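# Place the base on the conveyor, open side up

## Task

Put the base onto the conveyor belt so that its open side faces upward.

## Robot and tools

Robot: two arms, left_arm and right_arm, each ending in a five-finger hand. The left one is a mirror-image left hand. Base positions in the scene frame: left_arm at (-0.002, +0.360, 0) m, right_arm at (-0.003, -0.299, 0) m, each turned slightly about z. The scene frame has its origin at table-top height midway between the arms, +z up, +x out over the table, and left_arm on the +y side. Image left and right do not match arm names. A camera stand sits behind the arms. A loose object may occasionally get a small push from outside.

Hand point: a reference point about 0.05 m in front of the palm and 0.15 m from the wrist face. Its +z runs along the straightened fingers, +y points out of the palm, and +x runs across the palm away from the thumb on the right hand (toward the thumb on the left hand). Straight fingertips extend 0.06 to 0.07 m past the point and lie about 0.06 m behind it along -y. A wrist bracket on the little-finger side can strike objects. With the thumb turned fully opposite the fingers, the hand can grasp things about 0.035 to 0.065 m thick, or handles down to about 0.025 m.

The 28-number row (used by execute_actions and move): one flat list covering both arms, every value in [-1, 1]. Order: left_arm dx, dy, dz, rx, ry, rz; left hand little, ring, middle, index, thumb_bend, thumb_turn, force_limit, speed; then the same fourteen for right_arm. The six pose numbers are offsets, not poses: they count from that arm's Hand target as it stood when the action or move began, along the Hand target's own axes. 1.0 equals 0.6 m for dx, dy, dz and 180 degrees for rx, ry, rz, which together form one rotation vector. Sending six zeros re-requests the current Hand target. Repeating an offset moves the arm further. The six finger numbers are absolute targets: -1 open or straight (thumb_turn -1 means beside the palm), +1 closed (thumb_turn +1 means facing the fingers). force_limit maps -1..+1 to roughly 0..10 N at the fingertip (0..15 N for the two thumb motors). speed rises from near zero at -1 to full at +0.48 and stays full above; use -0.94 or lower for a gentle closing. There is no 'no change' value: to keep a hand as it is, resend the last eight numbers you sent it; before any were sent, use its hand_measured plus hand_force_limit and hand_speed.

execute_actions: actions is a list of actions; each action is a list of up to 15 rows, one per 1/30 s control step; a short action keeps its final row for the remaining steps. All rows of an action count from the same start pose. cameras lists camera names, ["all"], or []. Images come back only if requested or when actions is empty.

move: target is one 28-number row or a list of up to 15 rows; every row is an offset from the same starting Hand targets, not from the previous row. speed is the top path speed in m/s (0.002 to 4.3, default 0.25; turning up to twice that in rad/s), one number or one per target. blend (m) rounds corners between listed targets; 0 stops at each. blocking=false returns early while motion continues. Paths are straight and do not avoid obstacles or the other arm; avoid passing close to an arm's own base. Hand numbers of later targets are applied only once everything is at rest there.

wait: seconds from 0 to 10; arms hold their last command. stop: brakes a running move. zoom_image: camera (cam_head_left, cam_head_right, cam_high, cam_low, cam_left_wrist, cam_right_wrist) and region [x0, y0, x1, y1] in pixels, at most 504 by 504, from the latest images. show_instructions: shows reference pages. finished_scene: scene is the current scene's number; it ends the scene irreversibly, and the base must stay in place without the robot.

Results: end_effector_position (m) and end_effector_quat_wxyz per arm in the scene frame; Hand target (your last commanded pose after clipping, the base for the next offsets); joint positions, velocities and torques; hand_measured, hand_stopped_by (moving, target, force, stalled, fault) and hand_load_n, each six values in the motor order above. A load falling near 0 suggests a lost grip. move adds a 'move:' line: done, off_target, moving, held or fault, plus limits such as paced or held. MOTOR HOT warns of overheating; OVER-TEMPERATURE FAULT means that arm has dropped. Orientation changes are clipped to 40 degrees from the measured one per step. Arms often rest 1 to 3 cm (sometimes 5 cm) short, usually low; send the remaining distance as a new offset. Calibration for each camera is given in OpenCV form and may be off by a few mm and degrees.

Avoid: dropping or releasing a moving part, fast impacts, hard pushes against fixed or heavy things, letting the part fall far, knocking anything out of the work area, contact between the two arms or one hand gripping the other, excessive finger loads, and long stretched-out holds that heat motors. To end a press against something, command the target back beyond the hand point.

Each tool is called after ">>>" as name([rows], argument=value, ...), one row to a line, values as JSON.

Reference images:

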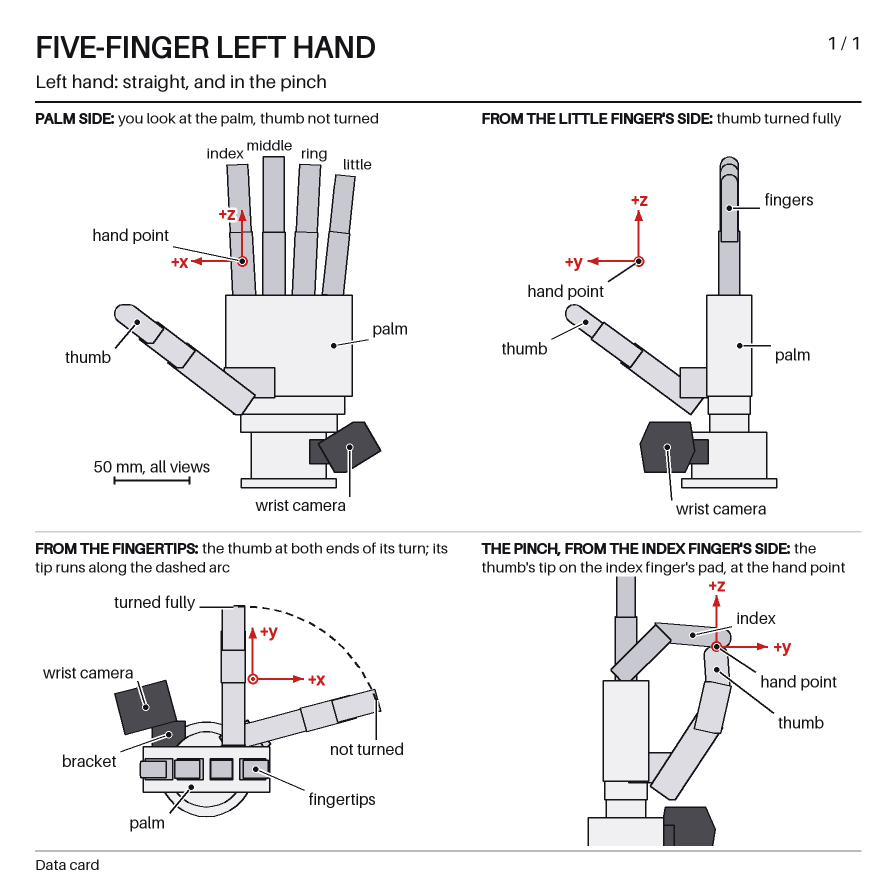

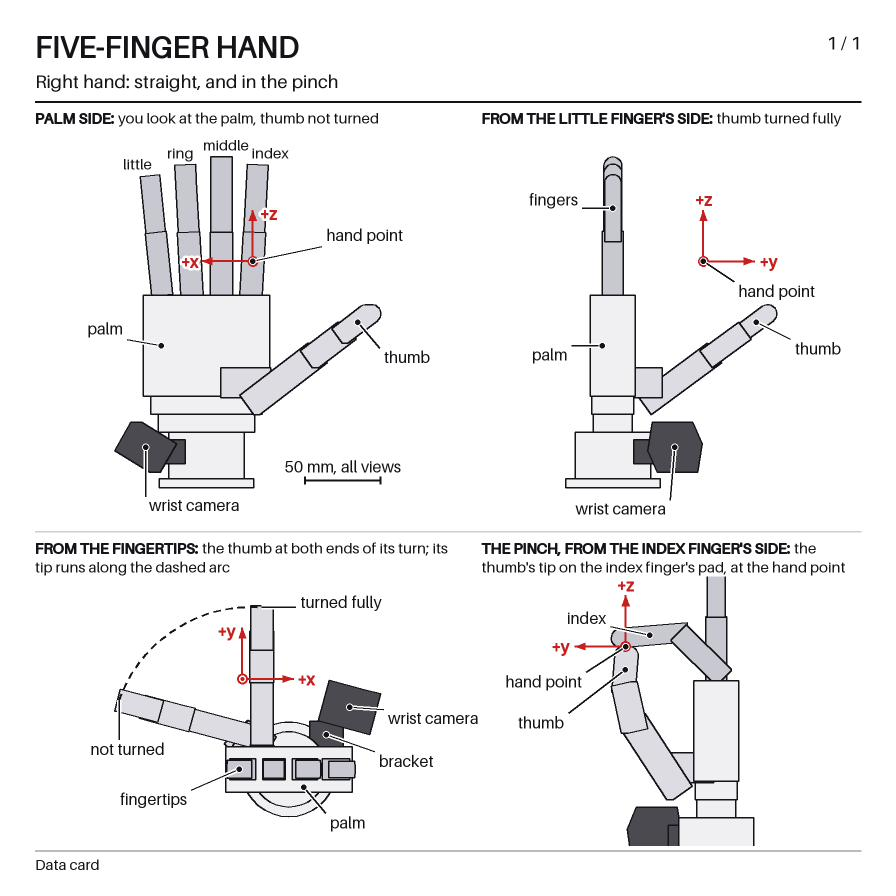

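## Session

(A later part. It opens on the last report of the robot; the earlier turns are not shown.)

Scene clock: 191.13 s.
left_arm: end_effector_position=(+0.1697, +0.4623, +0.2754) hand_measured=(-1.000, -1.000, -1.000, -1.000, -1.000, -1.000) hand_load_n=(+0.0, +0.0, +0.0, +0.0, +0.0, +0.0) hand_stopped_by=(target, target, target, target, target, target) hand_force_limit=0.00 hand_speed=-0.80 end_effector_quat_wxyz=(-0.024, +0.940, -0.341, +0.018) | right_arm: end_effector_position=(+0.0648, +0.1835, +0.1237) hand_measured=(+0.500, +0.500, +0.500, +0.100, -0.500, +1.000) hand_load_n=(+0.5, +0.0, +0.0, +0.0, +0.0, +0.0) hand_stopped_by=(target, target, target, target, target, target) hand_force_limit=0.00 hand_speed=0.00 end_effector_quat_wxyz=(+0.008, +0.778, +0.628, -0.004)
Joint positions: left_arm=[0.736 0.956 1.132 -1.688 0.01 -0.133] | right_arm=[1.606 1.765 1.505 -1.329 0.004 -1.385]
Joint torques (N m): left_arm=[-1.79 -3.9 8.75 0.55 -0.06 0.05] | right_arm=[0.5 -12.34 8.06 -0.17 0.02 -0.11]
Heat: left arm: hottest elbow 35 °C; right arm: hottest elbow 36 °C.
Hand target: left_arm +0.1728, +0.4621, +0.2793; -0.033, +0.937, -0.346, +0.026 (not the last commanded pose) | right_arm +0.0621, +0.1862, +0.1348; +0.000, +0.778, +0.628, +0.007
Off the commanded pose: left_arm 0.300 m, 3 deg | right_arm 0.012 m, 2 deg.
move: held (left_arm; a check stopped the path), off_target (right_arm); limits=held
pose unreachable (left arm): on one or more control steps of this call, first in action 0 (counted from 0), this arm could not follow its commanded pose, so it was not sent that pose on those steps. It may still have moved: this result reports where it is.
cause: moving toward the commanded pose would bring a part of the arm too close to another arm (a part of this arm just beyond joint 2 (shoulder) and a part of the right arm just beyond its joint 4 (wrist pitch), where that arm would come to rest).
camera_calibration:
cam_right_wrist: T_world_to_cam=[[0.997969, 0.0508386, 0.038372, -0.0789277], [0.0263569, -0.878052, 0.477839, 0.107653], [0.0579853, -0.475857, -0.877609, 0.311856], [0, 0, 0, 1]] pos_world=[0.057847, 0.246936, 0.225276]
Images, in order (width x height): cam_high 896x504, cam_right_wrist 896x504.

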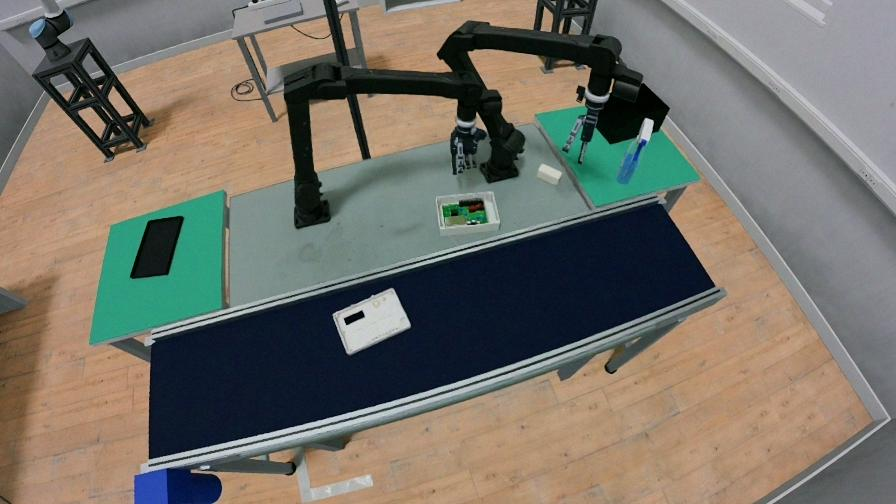

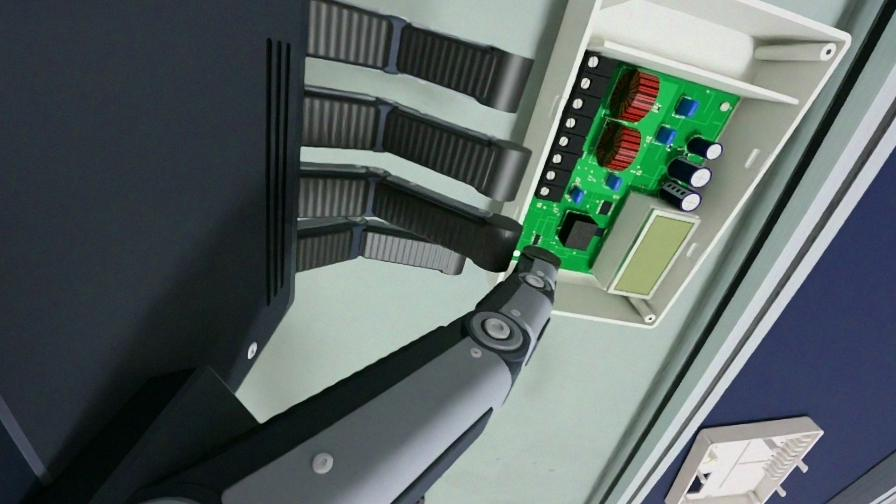

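>>> move([
  [0, 0, 0, 0, 0, 0, -1, -1, -1, -1, -1, -1, 0, -0.8, -0.147, 0.032, -0.1, 0, 0, 0, 0.3, 0.3, 0.85, 0.3, -1, 1, 0, 0],
  [0.167, -0.47, -0.042, 0, 0, 0, -1, -1, -1, -1, -1, -1, 0, -0.8, -0.147, 0.032, -0.1, 0, 0, 0, 0.3, 0.3, 0.85, 0.3, -1, 1, 0, 0],
  [0.167, -0.47, -0.042, 0, 0, 0, -1, -1, -1, -1, -1, -1, 0, -0.8, -0.031, 0.024, 0.023, 0, 0.006, -0.068, 0.3, 0.3, 0.85, 0.3, -1, 1, 0, 0],
], speed=0.25, cameras=["all"])

Scene clock: 221.00 s.
left_arm: end_effector_position=(+0.4184, +0.6033, +0.3054) hand_measured=(-1.000, -1.000, -1.000, -1.000, -1.000, -1.000) hand_load_n=(+0.0, +0.0, +0.0, +0.0, +0.0, +0.0) hand_stopped_by=(target, target, target, target, target, target) hand_force_limit=0.00 hand_speed=-0.80 end_effector_quat_wxyz=(-0.036, +0.933, -0.356, +0.030) | right_arm: end_effector_position=(+0.0711, +0.1561, +0.1175) hand_measured=(+0.300, +0.300, +0.850, +0.300, -1.000, +1.000) hand_load_n=(+0.0, +0.0, +0.0, +0.0, +0.0, +0.0) hand_stopped_by=(target, target, target, target, target, target) hand_force_limit=0.00 hand_speed=0.00 end_effector_quat_wxyz=(+0.002, +0.713, +0.701, +0.002)
Joint positions: left_arm=[0.612 1.695 1.904 -1.686 0.01 -0.223] | right_arm=[1.606 1.661 1.352 -1.262 0.004 -1.581]
Joint torques (N m): left_arm=[-2.2 -15.33 13.34 0.23 -0.09 -0.11] | right_arm=[0.09 -9.58 8.17 0.62 0.07 -0.19]
Heat: left arm: hottest elbow 35 °C; right arm: hottest elbow 33 °C.
Hand target: left_arm +0.4294, +0.6099, +0.3295; -0.033, +0.937, -0.346, +0.026 | right_arm +0.0724, +0.1651, +0.1209; -0.005, +0.706, +0.708, +0.014
Off the commanded pose: left_arm 0.027 m, 1 deg | right_arm 0.010 m, 2 deg.
joint sent to its limit (left arm) — joint 4 (wrist pitch), lower limit. The joint targets are off in position and orientation.
move: off_target (left_arm)
camera_calibration:
cam_left_wrist: T_world_to_cam=[[0.849136, 0.518269, 0.101807, -0.69806], [0.415839, -0.774843, 0.476126, 0.153197], [0.325646, -0.36196, -0.873464, 0.469026], [0, 0, 0, 1]] pos_world=[0.376306, 0.650255, 0.407804]
cam_right_wrist: T_world_to_cam=[[0.968997, 0.243872, 0.0396299, -0.1118], [0.198591, -0.864204, 0.462291, 0.0737957], [0.146988, -0.440088, -0.885842, 0.282095], [0, 0, 0, 1]] pos_world=[0.0522137, 0.215186, 0.220208]

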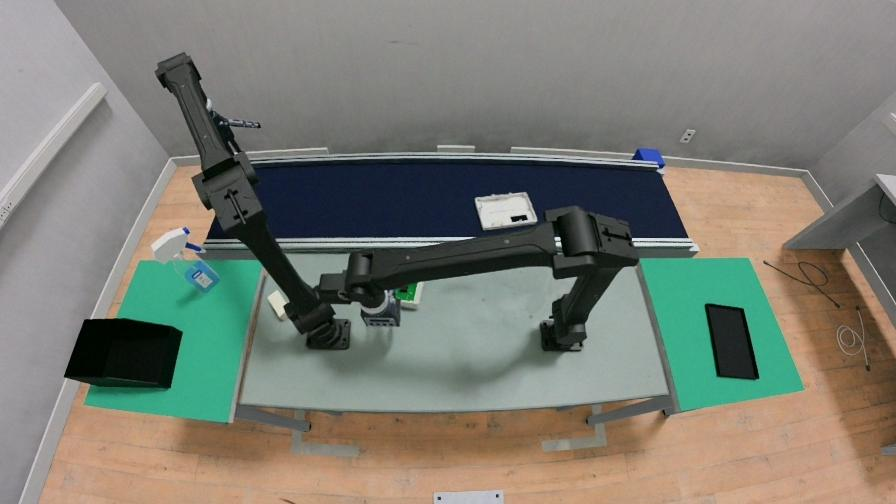

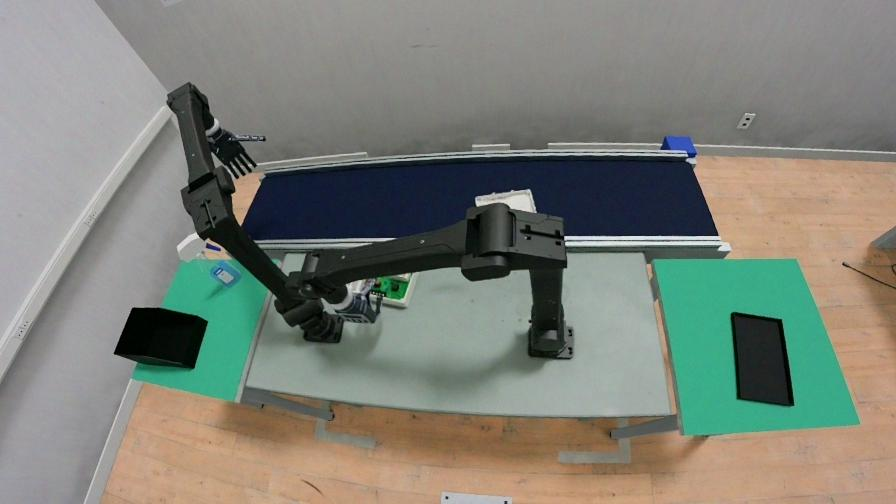

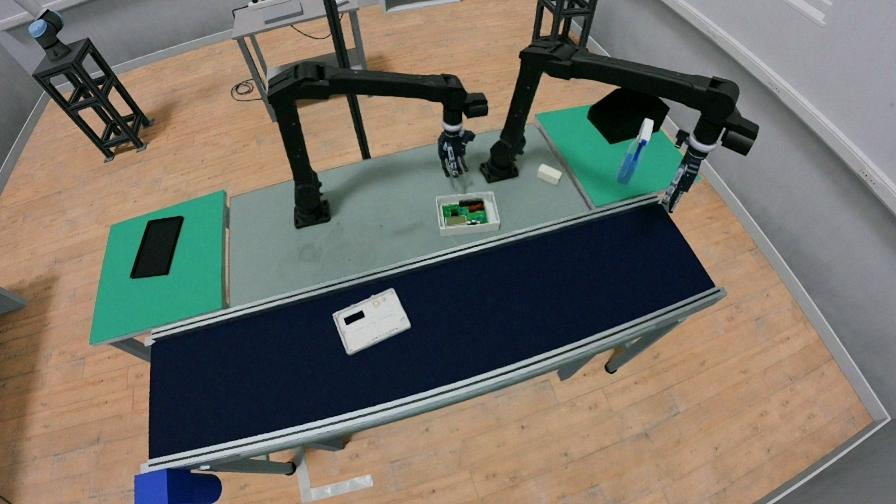

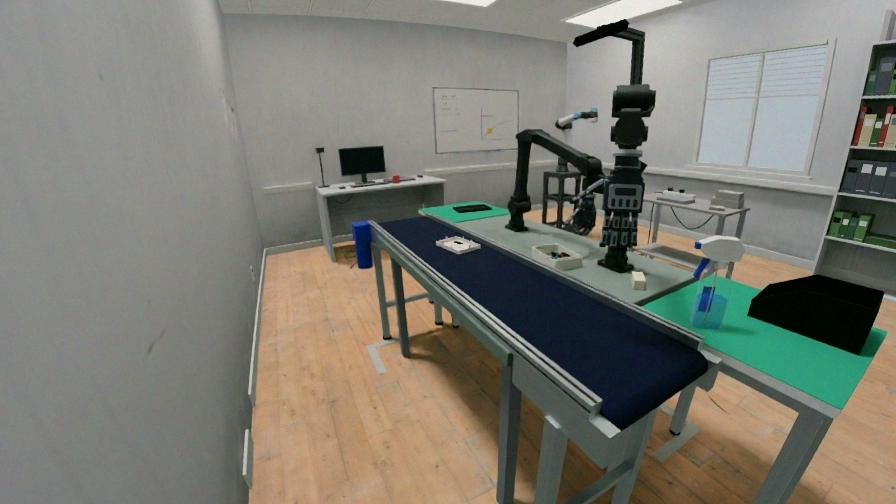

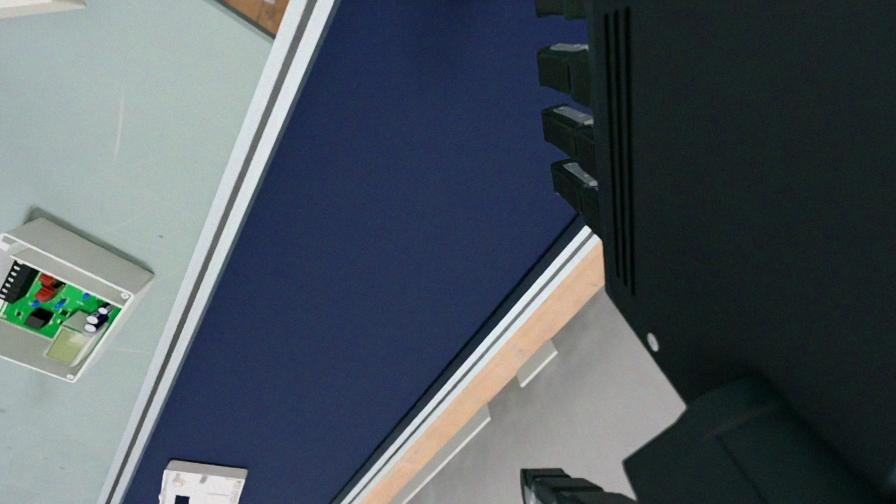

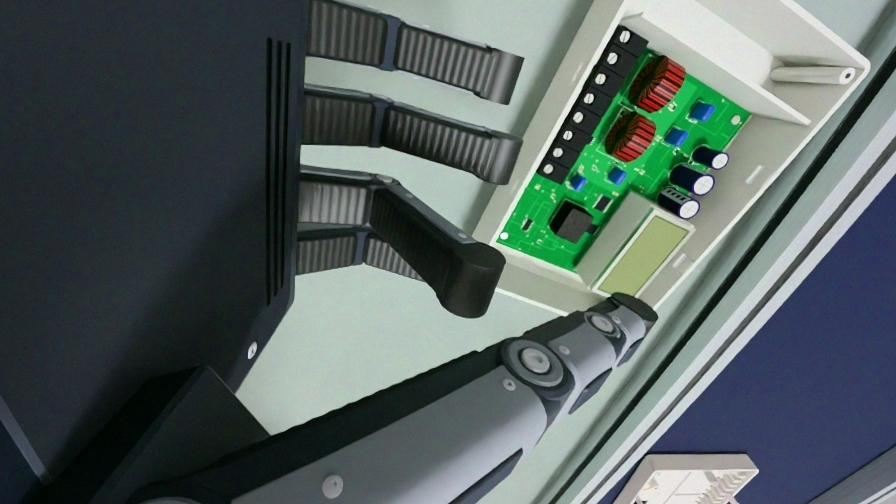

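>>> zoom_image(camera="cam_right_wrist", region=[430, 0, 680, 340])

>>> zoom_image(camera="cam_high", region=[400, 100, 540, 250])

Scaled by 1.482 from the camera's 896x504 image, which has a finer 1280x720 frame.

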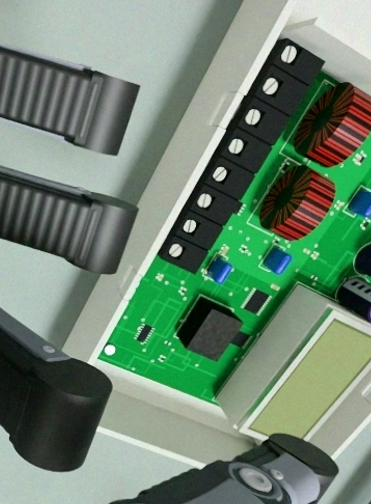

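Scaled by 3.360 from the camera's 896x504 image, which has a finer 1280x720 frame.

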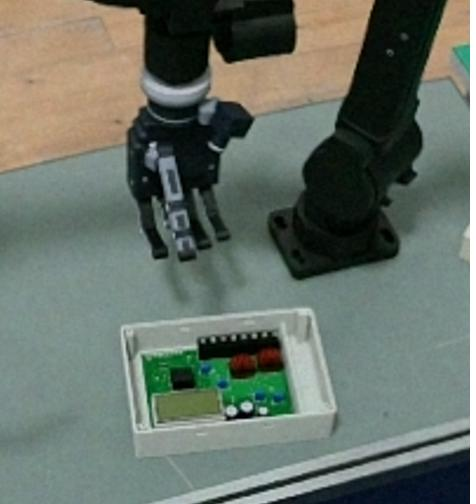

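>>> zoom_image(camera="cam_right_wrist", region=[460, 100, 600, 240])

>>> zoom_image(camera="cam_right_wrist", region=[560, 0, 890, 160])

Scaled by 3.600 from the camera's 896x504 image, which has a finer 1280x720 frame.

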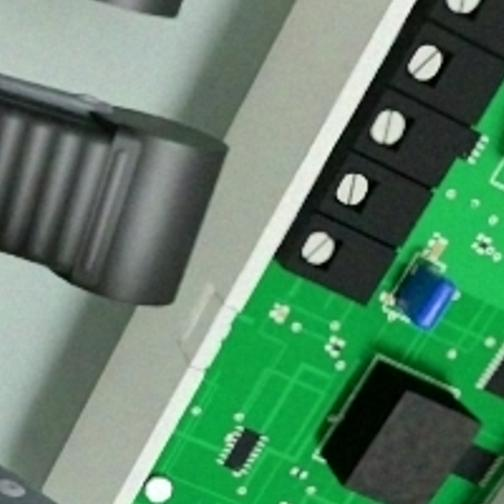

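Scaled by 1.527 from the camera's 896x504 image, which has a finer 1280x720 frame.

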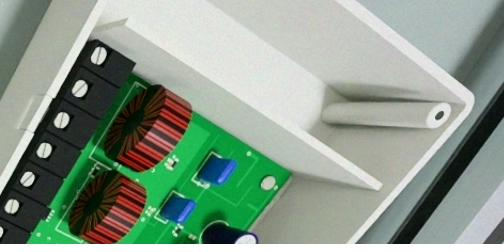

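>>> move(target=[0, 0, 0, 0, 0, 0, -1, -1, -1, -1, -1, -1, 0, -0.8, -0.003, 0.003, 0.1, 0, 0, 0, 0.3, 0.3, 0.85, 0.3, -1, 1, 0, 0], speed=0.1, cameras=["cam_right_wrist", "cam_high", "cam_low"])

Scene clock: 249.50 s.
left_arm: end_effector_position=(+0.4184, +0.6033, +0.3054) hand_measured=(-1.000, -1.000, -1.000, -1.000, -1.000, -1.000) hand_load_n=(+0.0, +0.0, +0.0, +0.0, +0.0, +0.0) hand_stopped_by=(target, target, target, target, target, target) hand_force_limit=0.00 hand_speed=-0.80 end_effector_quat_wxyz=(-0.036, +0.933, -0.356, +0.030) | right_arm: end_effector_position=(+0.0714, +0.1597, +0.0637) hand_measured=(+0.300, +0.300, +0.850, +0.300, -1.000, +1.000) hand_load_n=(+0.5, +0.0, +0.5, +0.0, +0.0, +0.0) hand_stopped_by=(target, target, target, target, target, target) hand_force_limit=0.00 hand_speed=0.00 end_effector_quat_wxyz=(-0.004, +0.711, +0.703, +0.007)
Joint positions: left_arm=[0.612 1.695 1.904 -1.686 0.01 -0.223] | right_arm=[1.606 1.71 1.266 -1.112 0.004 -1.586]
Joint torques (N m): left_arm=[-2.14 -15.33 13.34 0.24 -0.1 -0.11] | right_arm=[-0.32 -9.29 7.15 0.66 0.06 -0.21]
Heat: left arm: hottest elbow 42 °C; right arm: hottest elbow 30 °C.
Hand target: left_arm +0.4294, +0.6099, +0.3295; -0.033, +0.937, -0.346, +0.026 | right_arm +0.0750, +0.1650, +0.0609; -0.005, +0.706, +0.708, +0.014
Off the commanded pose: left_arm 0.027 m, 1 deg | right_arm 0.007 m, 1 deg.
joint sent to its limit (left arm) — joint 4 (wrist pitch), lower limit. The joint targets are off in position and orientation.
move: off_target (left_arm)
camera_calibration:
cam_right_wrist: T_world_to_cam=[[0.967834, 0.247736, 0.0438743, -0.111539], [0.202397, -0.870245, 0.449121, 0.103178], [0.149445, -0.425795, -0.892393, 0.233952], [0, 0, 0, 1]] pos_world=[0.052105, 0.217038, 0.167331]
Images, in order (width x height): cam_high 896x504, cam_low 896x504, cam_right_wrist 896x504.

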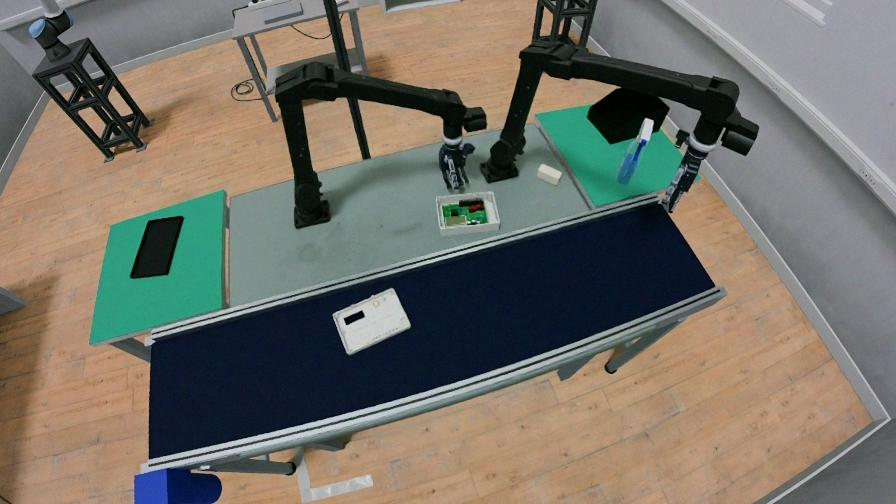

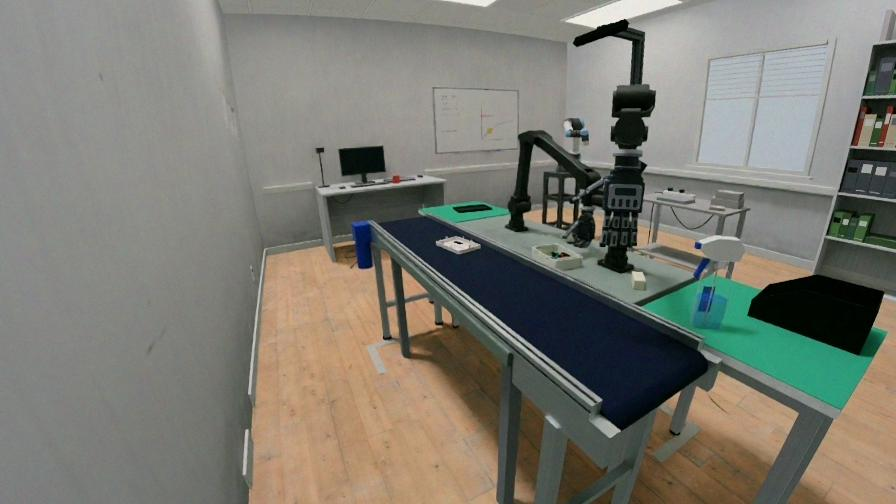

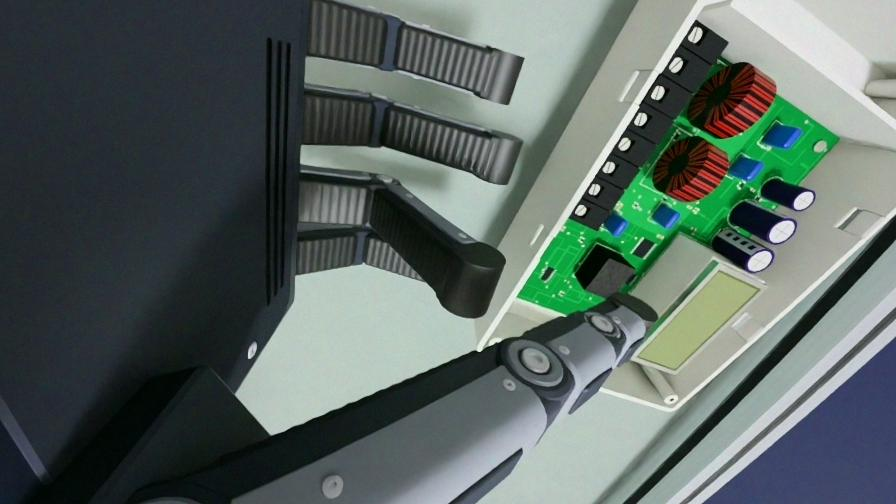

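>>> zoom_image(camera="cam_right_wrist", region=[460, 180, 700, 410])

>>> zoom_image(camera="cam_right_wrist", region=[480, 0, 720, 200])

>>> zoom_image(camera="cam_high", region=[400, 130, 540, 250])

Scaled by 2.100 from the camera's 896x504 image, which has a finer 1280x720 frame.

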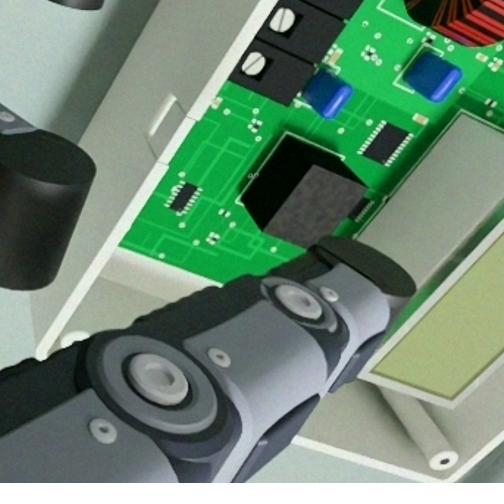

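Scaled by 2.100 from the camera's 896x504 image, which has a finer 1280x720 frame.

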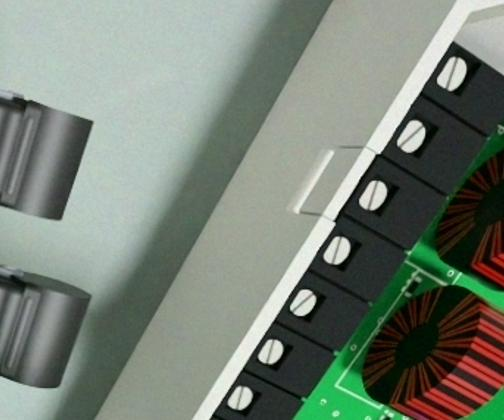

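Scaled by 3.600 from the camera's 896x504 image, which has a finer 1280x720 frame.

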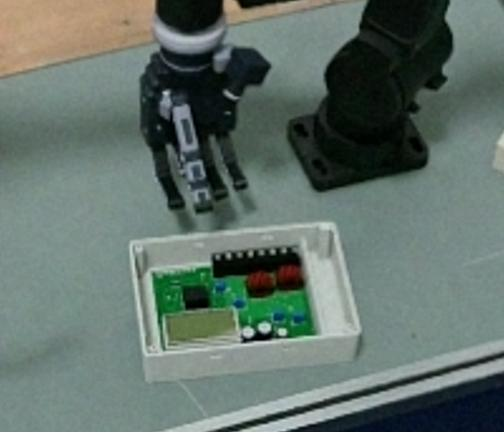

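>>> move([
  [0, 0, 0, 0, 0, 0, -1, -1, -1, -1, -1, -1, 0, -0.8, -0.0007, -0.0004, 0.0278, 0, 0, 0, 0.3, 0.3, 0.85, 0.3, -1, 1, 0, 0],
  [0, 0, 0, 0, 0, 0, -1, -1, -1, -1, -1, -1, 0, -0.8, -0.0008, 0.0263, 0.0282, 0, 0, 0, 0.3, 0.3, 0.85, 0.3, -1, 1, 0, 0],
  [0, 0, 0, 0, 0, 0, -1, -1, -1, -1, -1, -1, 0, -0.8, -0.0016, 0.0259, 0.0582, 0, 0, 0, 0.3, 0.3, 0.85, 0.3, -1, 1, 0, 0],
], speed=0.05, cameras=["cam_right_wrist", "cam_high", "cam_low"])

>>> zoom_image(camera="cam_right_wrist", region=[440, 40, 740, 340])

>>> zoom_image(camera="cam_high", region=[410, 150, 530, 250])

Scene clock: 270.43 s.
left_arm: end_effector_position=(+0.4184, +0.6033, +0.3054) hand_measured=(-1.000, -1.000, -1.000, -1.000, -1.000, -1.000) hand_load_n=(+0.0, +0.0, +0.0, +0.0, +0.0, +0.0) hand_stopped_by=(target, target, target, target, target, target) hand_force_limit=0.00 hand_speed=-0.80 end_effector_quat_wxyz=(-0.036, +0.933, -0.356, +0.030) | right_arm: end_effector_position=(+0.0872, +0.1600, +0.0297) hand_measured=(+0.300, +0.300, +0.850, +0.300, -1.000, +1.000) hand_load_n=(+0.0, +0.0, +0.5, +0.0, +0.0, +0.0) hand_stopped_by=(target, target, target, target, target, target) hand_force_limit=0.00 hand_speed=0.00 end_effector_quat_wxyz=(-0.004, +0.711, +0.704, +0.008)
Joint positions: left_arm=[0.612 1.695 1.904 -1.686 0.01 -0.223] | right_arm=[1.574 1.753 1.225 -1.026 0.004 -1.619]
Joint torques (N m): left_arm=[-2.2 -15.33 13.34 0.23 -0.09 -0.11] | right_arm=[-0.32 -9.35 6.74 0.68 0.03 -0.2]
Heat: left arm: hottest elbow 45 °C; right arm: hottest elbow 30 °C.
Hand target: left_arm +0.4294, +0.6099, +0.3295; -0.033, +0.937, -0.346, +0.026 | right_arm +0.0909, +0.1650, +0.0262; -0.005, +0.706, +0.708, +0.014
Off the commanded pose: left_arm 0.027 m, 1 deg | right_arm 0.007 m, 1 deg.
joint sent to its limit (left arm) — joint 4 (wrist pitch), lower limit. The joint targets are off in position and orientation.
move: off_target (left_arm)
camera_calibration:
cam_right_wrist: T_world_to_cam=[[0.967438, 0.249111, 0.0448115, -0.125784], [0.203407, -0.870546, 0.448079, 0.115511], [0.150632, -0.424374, -0.89287, 0.201097], [0, 0, 0, 1]] pos_world=[0.067901, 0.217232, 0.133432]
Images, in order (width x height): cam_high 896x504, cam_low 896x504, cam_right_wrist 896x504.

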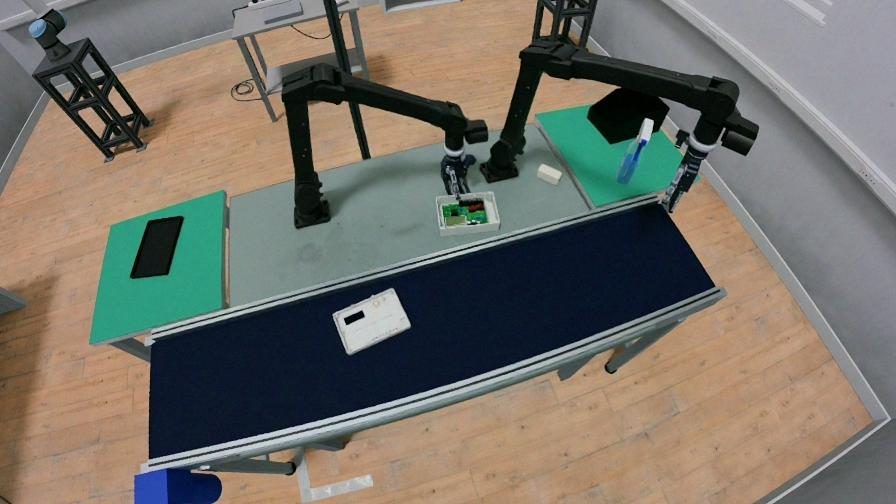

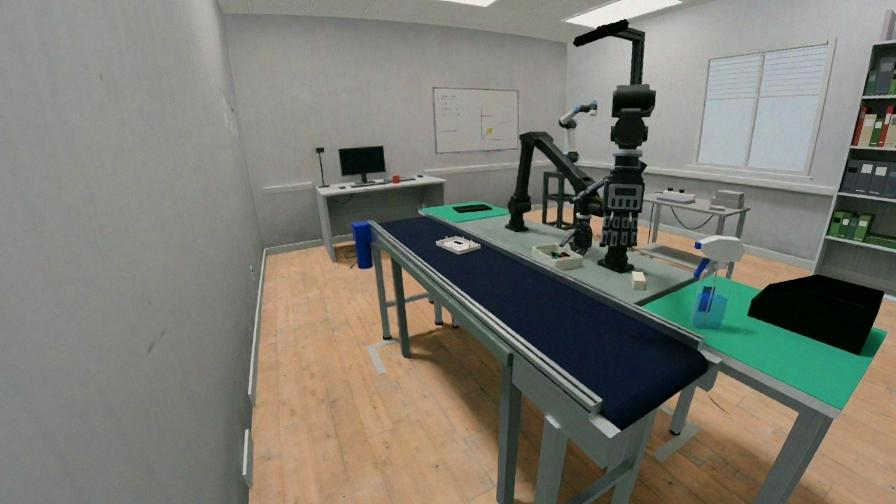

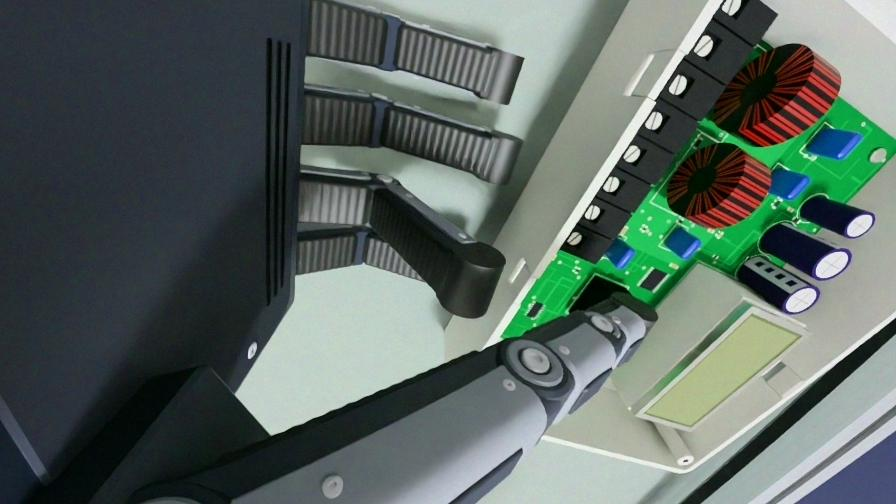

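Scaled by 1.680 from the camera's 896x504 image, which has a finer 1280x720 frame.

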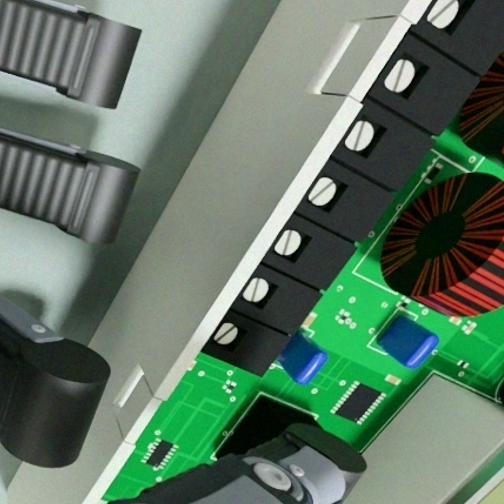

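Scaled by 4.200 from the camera's 896x504 image, which has a finer 1280x720 frame.

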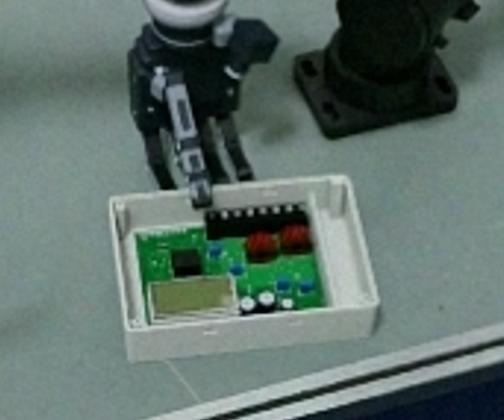

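>>> move(target=[0, 0, 0, 0, 0, 0, -1, -1, -1, -1, -1, -1, 0, -0.8, 0.041, 0.0073, 0.0012, 0, 0, 0.035, 0.3, 0.3, 0.85, 0.3, -1, 1, 0, 0], speed=0.05, cameras=["cam_right_wrist", "cam_high", "cam_low"])

>>> zoom_image(camera="cam_right_wrist", region=[440, 40, 740, 340])

>>> zoom_image(camera="cam_high", region=[410, 150, 530, 250])

Scene clock: 301.57 s.
left_arm: end_effector_position=(+0.4184, +0.6033, +0.3054) hand_measured=(-1.000, -1.000, -1.000, -1.000, -1.000, -1.000) hand_load_n=(+0.0, +0.0, +0.0, +0.0, +0.0, +0.0) hand_stopped_by=(target, target, target, target, target, target) hand_force_limit=0.00 hand_speed=-0.80 end_effector_quat_wxyz=(-0.036, +0.933, -0.356, +0.030) | right_arm: end_effector_position=(+0.0825, +0.1585, +0.0235) hand_measured=(+0.300, +0.300, +0.850, +0.300, -1.000, +1.000) hand_load_n=(-2.0, -0.5, +0.0, +0.0, +0.0, +0.0) hand_stopped_by=(target, target, target, target, target, target) hand_force_limit=0.00 hand_speed=0.00 end_effector_quat_wxyz=(+0.012, +0.738, +0.675, -0.004)
Joint positions: left_arm=[0.612 1.695 1.904 -1.686 0.01 -0.223] | right_arm=[1.582 1.794 1.26 -1.059 0.012 -1.533]
Joint torques (N m): left_arm=[-2.14 -15.33 13.34 0.23 -0.09 -0.11] | right_arm=[-0.79 -7.82 11.67 0.66 0.02 -0.09]
Heat: left arm: hottest elbow 47 °C; right arm: hottest elbow 31 °C.
Hand target: left_arm +0.4294, +0.6099, +0.3295; -0.033, +0.937, -0.346, +0.026 | right_arm +0.0953, +0.1896, +0.0262; -0.006, +0.744, +0.668, +0.014
Off the commanded pose: left_arm 0.027 m, 1 deg | right_arm 0.034 m, 3 deg.
joint sent to its limit (left arm) — joint 4 (wrist pitch), lower limit. The joint targets are off in position and orientation.
move: off_target (left_arm, right_arm)
camera_calibration:
cam_right_wrist: T_world_to_cam=[[0.983764, 0.174482, 0.0420041, -0.109941], [0.132828, -0.865278, 0.483373, 0.122155], [0.120685, -0.469946, -0.874406, 0.204813], [0, 0, 0, 1]] pos_world=[0.0672127, 0.221132, 0.124661]
Images, in order (width x height): cam_high 896x504, cam_low 896x504, cam_right_wrist 896x504.

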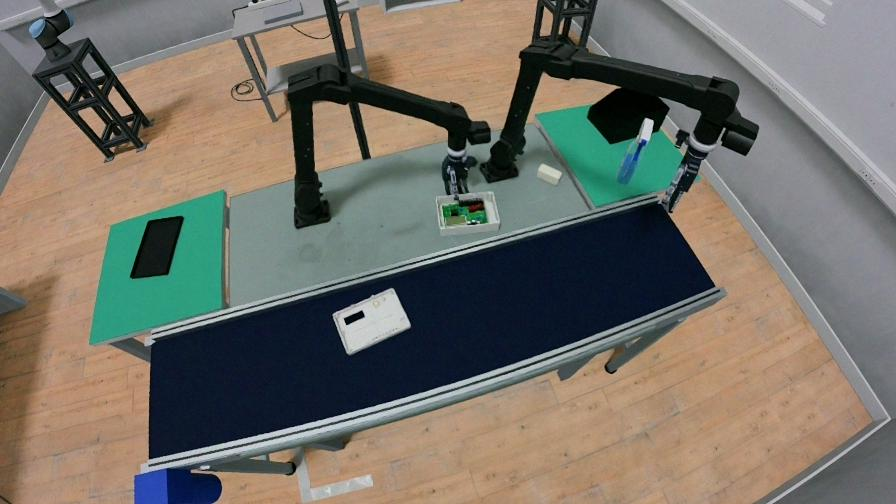

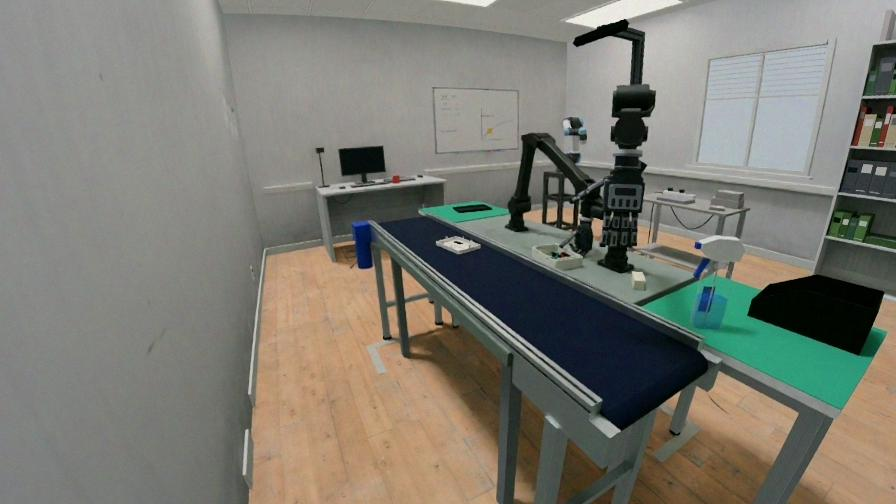

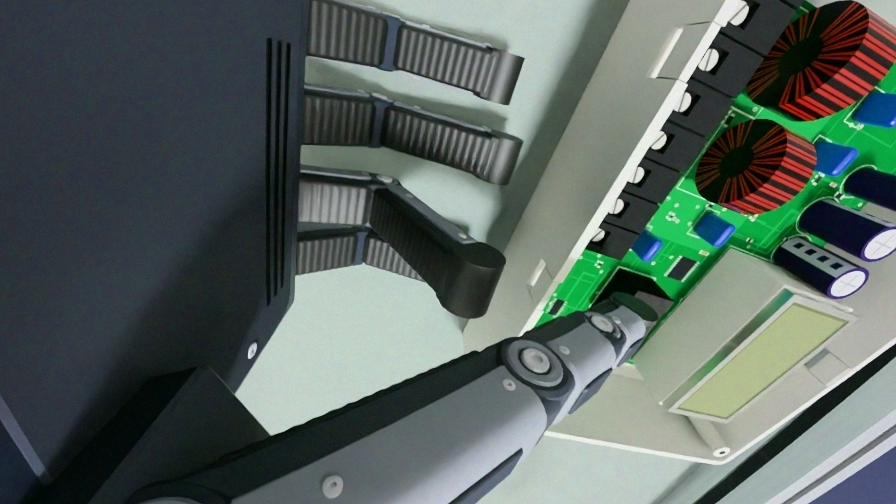

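Scaled by 1.680 from the camera's 896x504 image, which has a finer 1280x720 frame.

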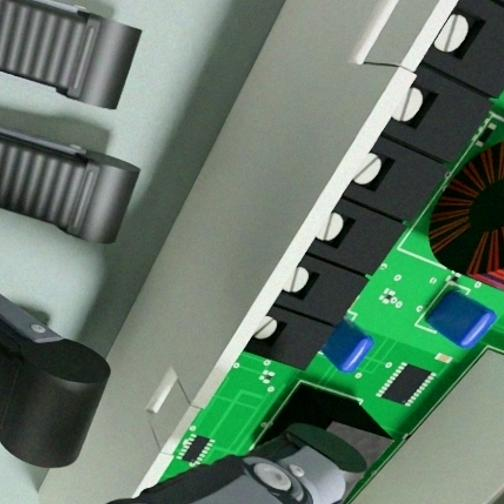

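Scaled by 4.200 from the camera's 896x504 image, which has a finer 1280x720 frame.

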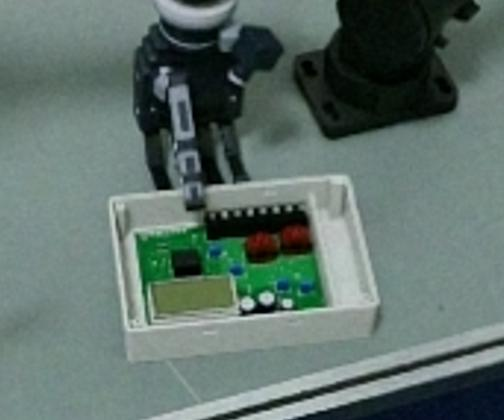

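>>> move(target=[0, 0, 0, 0, 0, 0, -1, -1, -1, -1, -1, -1, 0, -0.8, 0.01, 0, -0.017, 0, 0, 0, 0.3, 0.3, 0.85, 0.3, -1, 1, 0, 0], speed=0.05, cameras=[])

Scene clock: 306.07 s.
left_arm: end_effector_position=(+0.4184, +0.6033, +0.3054) hand_measured=(-1.000, -1.000, -1.000, -1.000, -1.000, -1.000) hand_load_n=(+0.0, +0.0, +0.0, +0.0, +0.0, +0.0) hand_stopped_by=(target, target, target, target, target, target) hand_force_limit=0.00 hand_speed=-0.80 end_effector_quat_wxyz=(-0.036, +0.933, -0.356, +0.030) | right_arm: end_effector_position=(+0.0825, +0.1588, +0.0240) hand_measured=(+0.300, +0.300, +0.850, +0.300, -1.000, +1.000) hand_load_n=(-1.5, +0.0, +0.0, +0.0, +0.0, +0.0) hand_stopped_by=(target, target, target, target, target, target) hand_force_limit=0.00 hand_speed=0.00 end_effector_quat_wxyz=(+0.012, +0.738, +0.675, -0.004)
Joint positions: left_arm=[0.612 1.695 1.904 -1.686 0.01 -0.223] | right_arm=[1.582 1.794 1.262 -1.061 0.012 -1.533]
Joint torques (N m): left_arm=[-2.14 -15.27 13.34 0.23 -0.09 -0.11] | right_arm=[0.5 -11.16 7.3 0.16 0.03 -0.11]
Heat: left arm: hottest elbow 47 °C; right arm: hottest elbow 32 °C.
Hand target: left_arm +0.4294, +0.6099, +0.3295; -0.033, +0.937, -0.346, +0.026 | right_arm +0.0861, +0.1657, +0.0305; +0.002, +0.738, +0.675, +0.005 (not the last commanded pose)
Off the commanded pose: left_arm 0.027 m, 1 deg | right_arm 0.041 m, 3 deg.
joint sent to its limit (left arm) — joint 4 (wrist pitch), lower limit. The joint targets are off in position and orientation.
move: held (right_arm; a check stopped the path), off_target (left_arm); limits=held
pose unreachable (right arm): on one or more control steps of this call, first in action 0 (counted from 0), this arm could not follow its commanded pose, so it was not sent that pose on those steps. It may still have moved: this result reports where it is.
cause: moving toward the commanded pose would bring a part of the arm too close to another arm (a part of this arm just beyond joint 4 (wrist pitch) and a part of the left arm just beyond its joint 2 (shoulder), where that arm would come to rest).
No camera images: "cameras" was empty.


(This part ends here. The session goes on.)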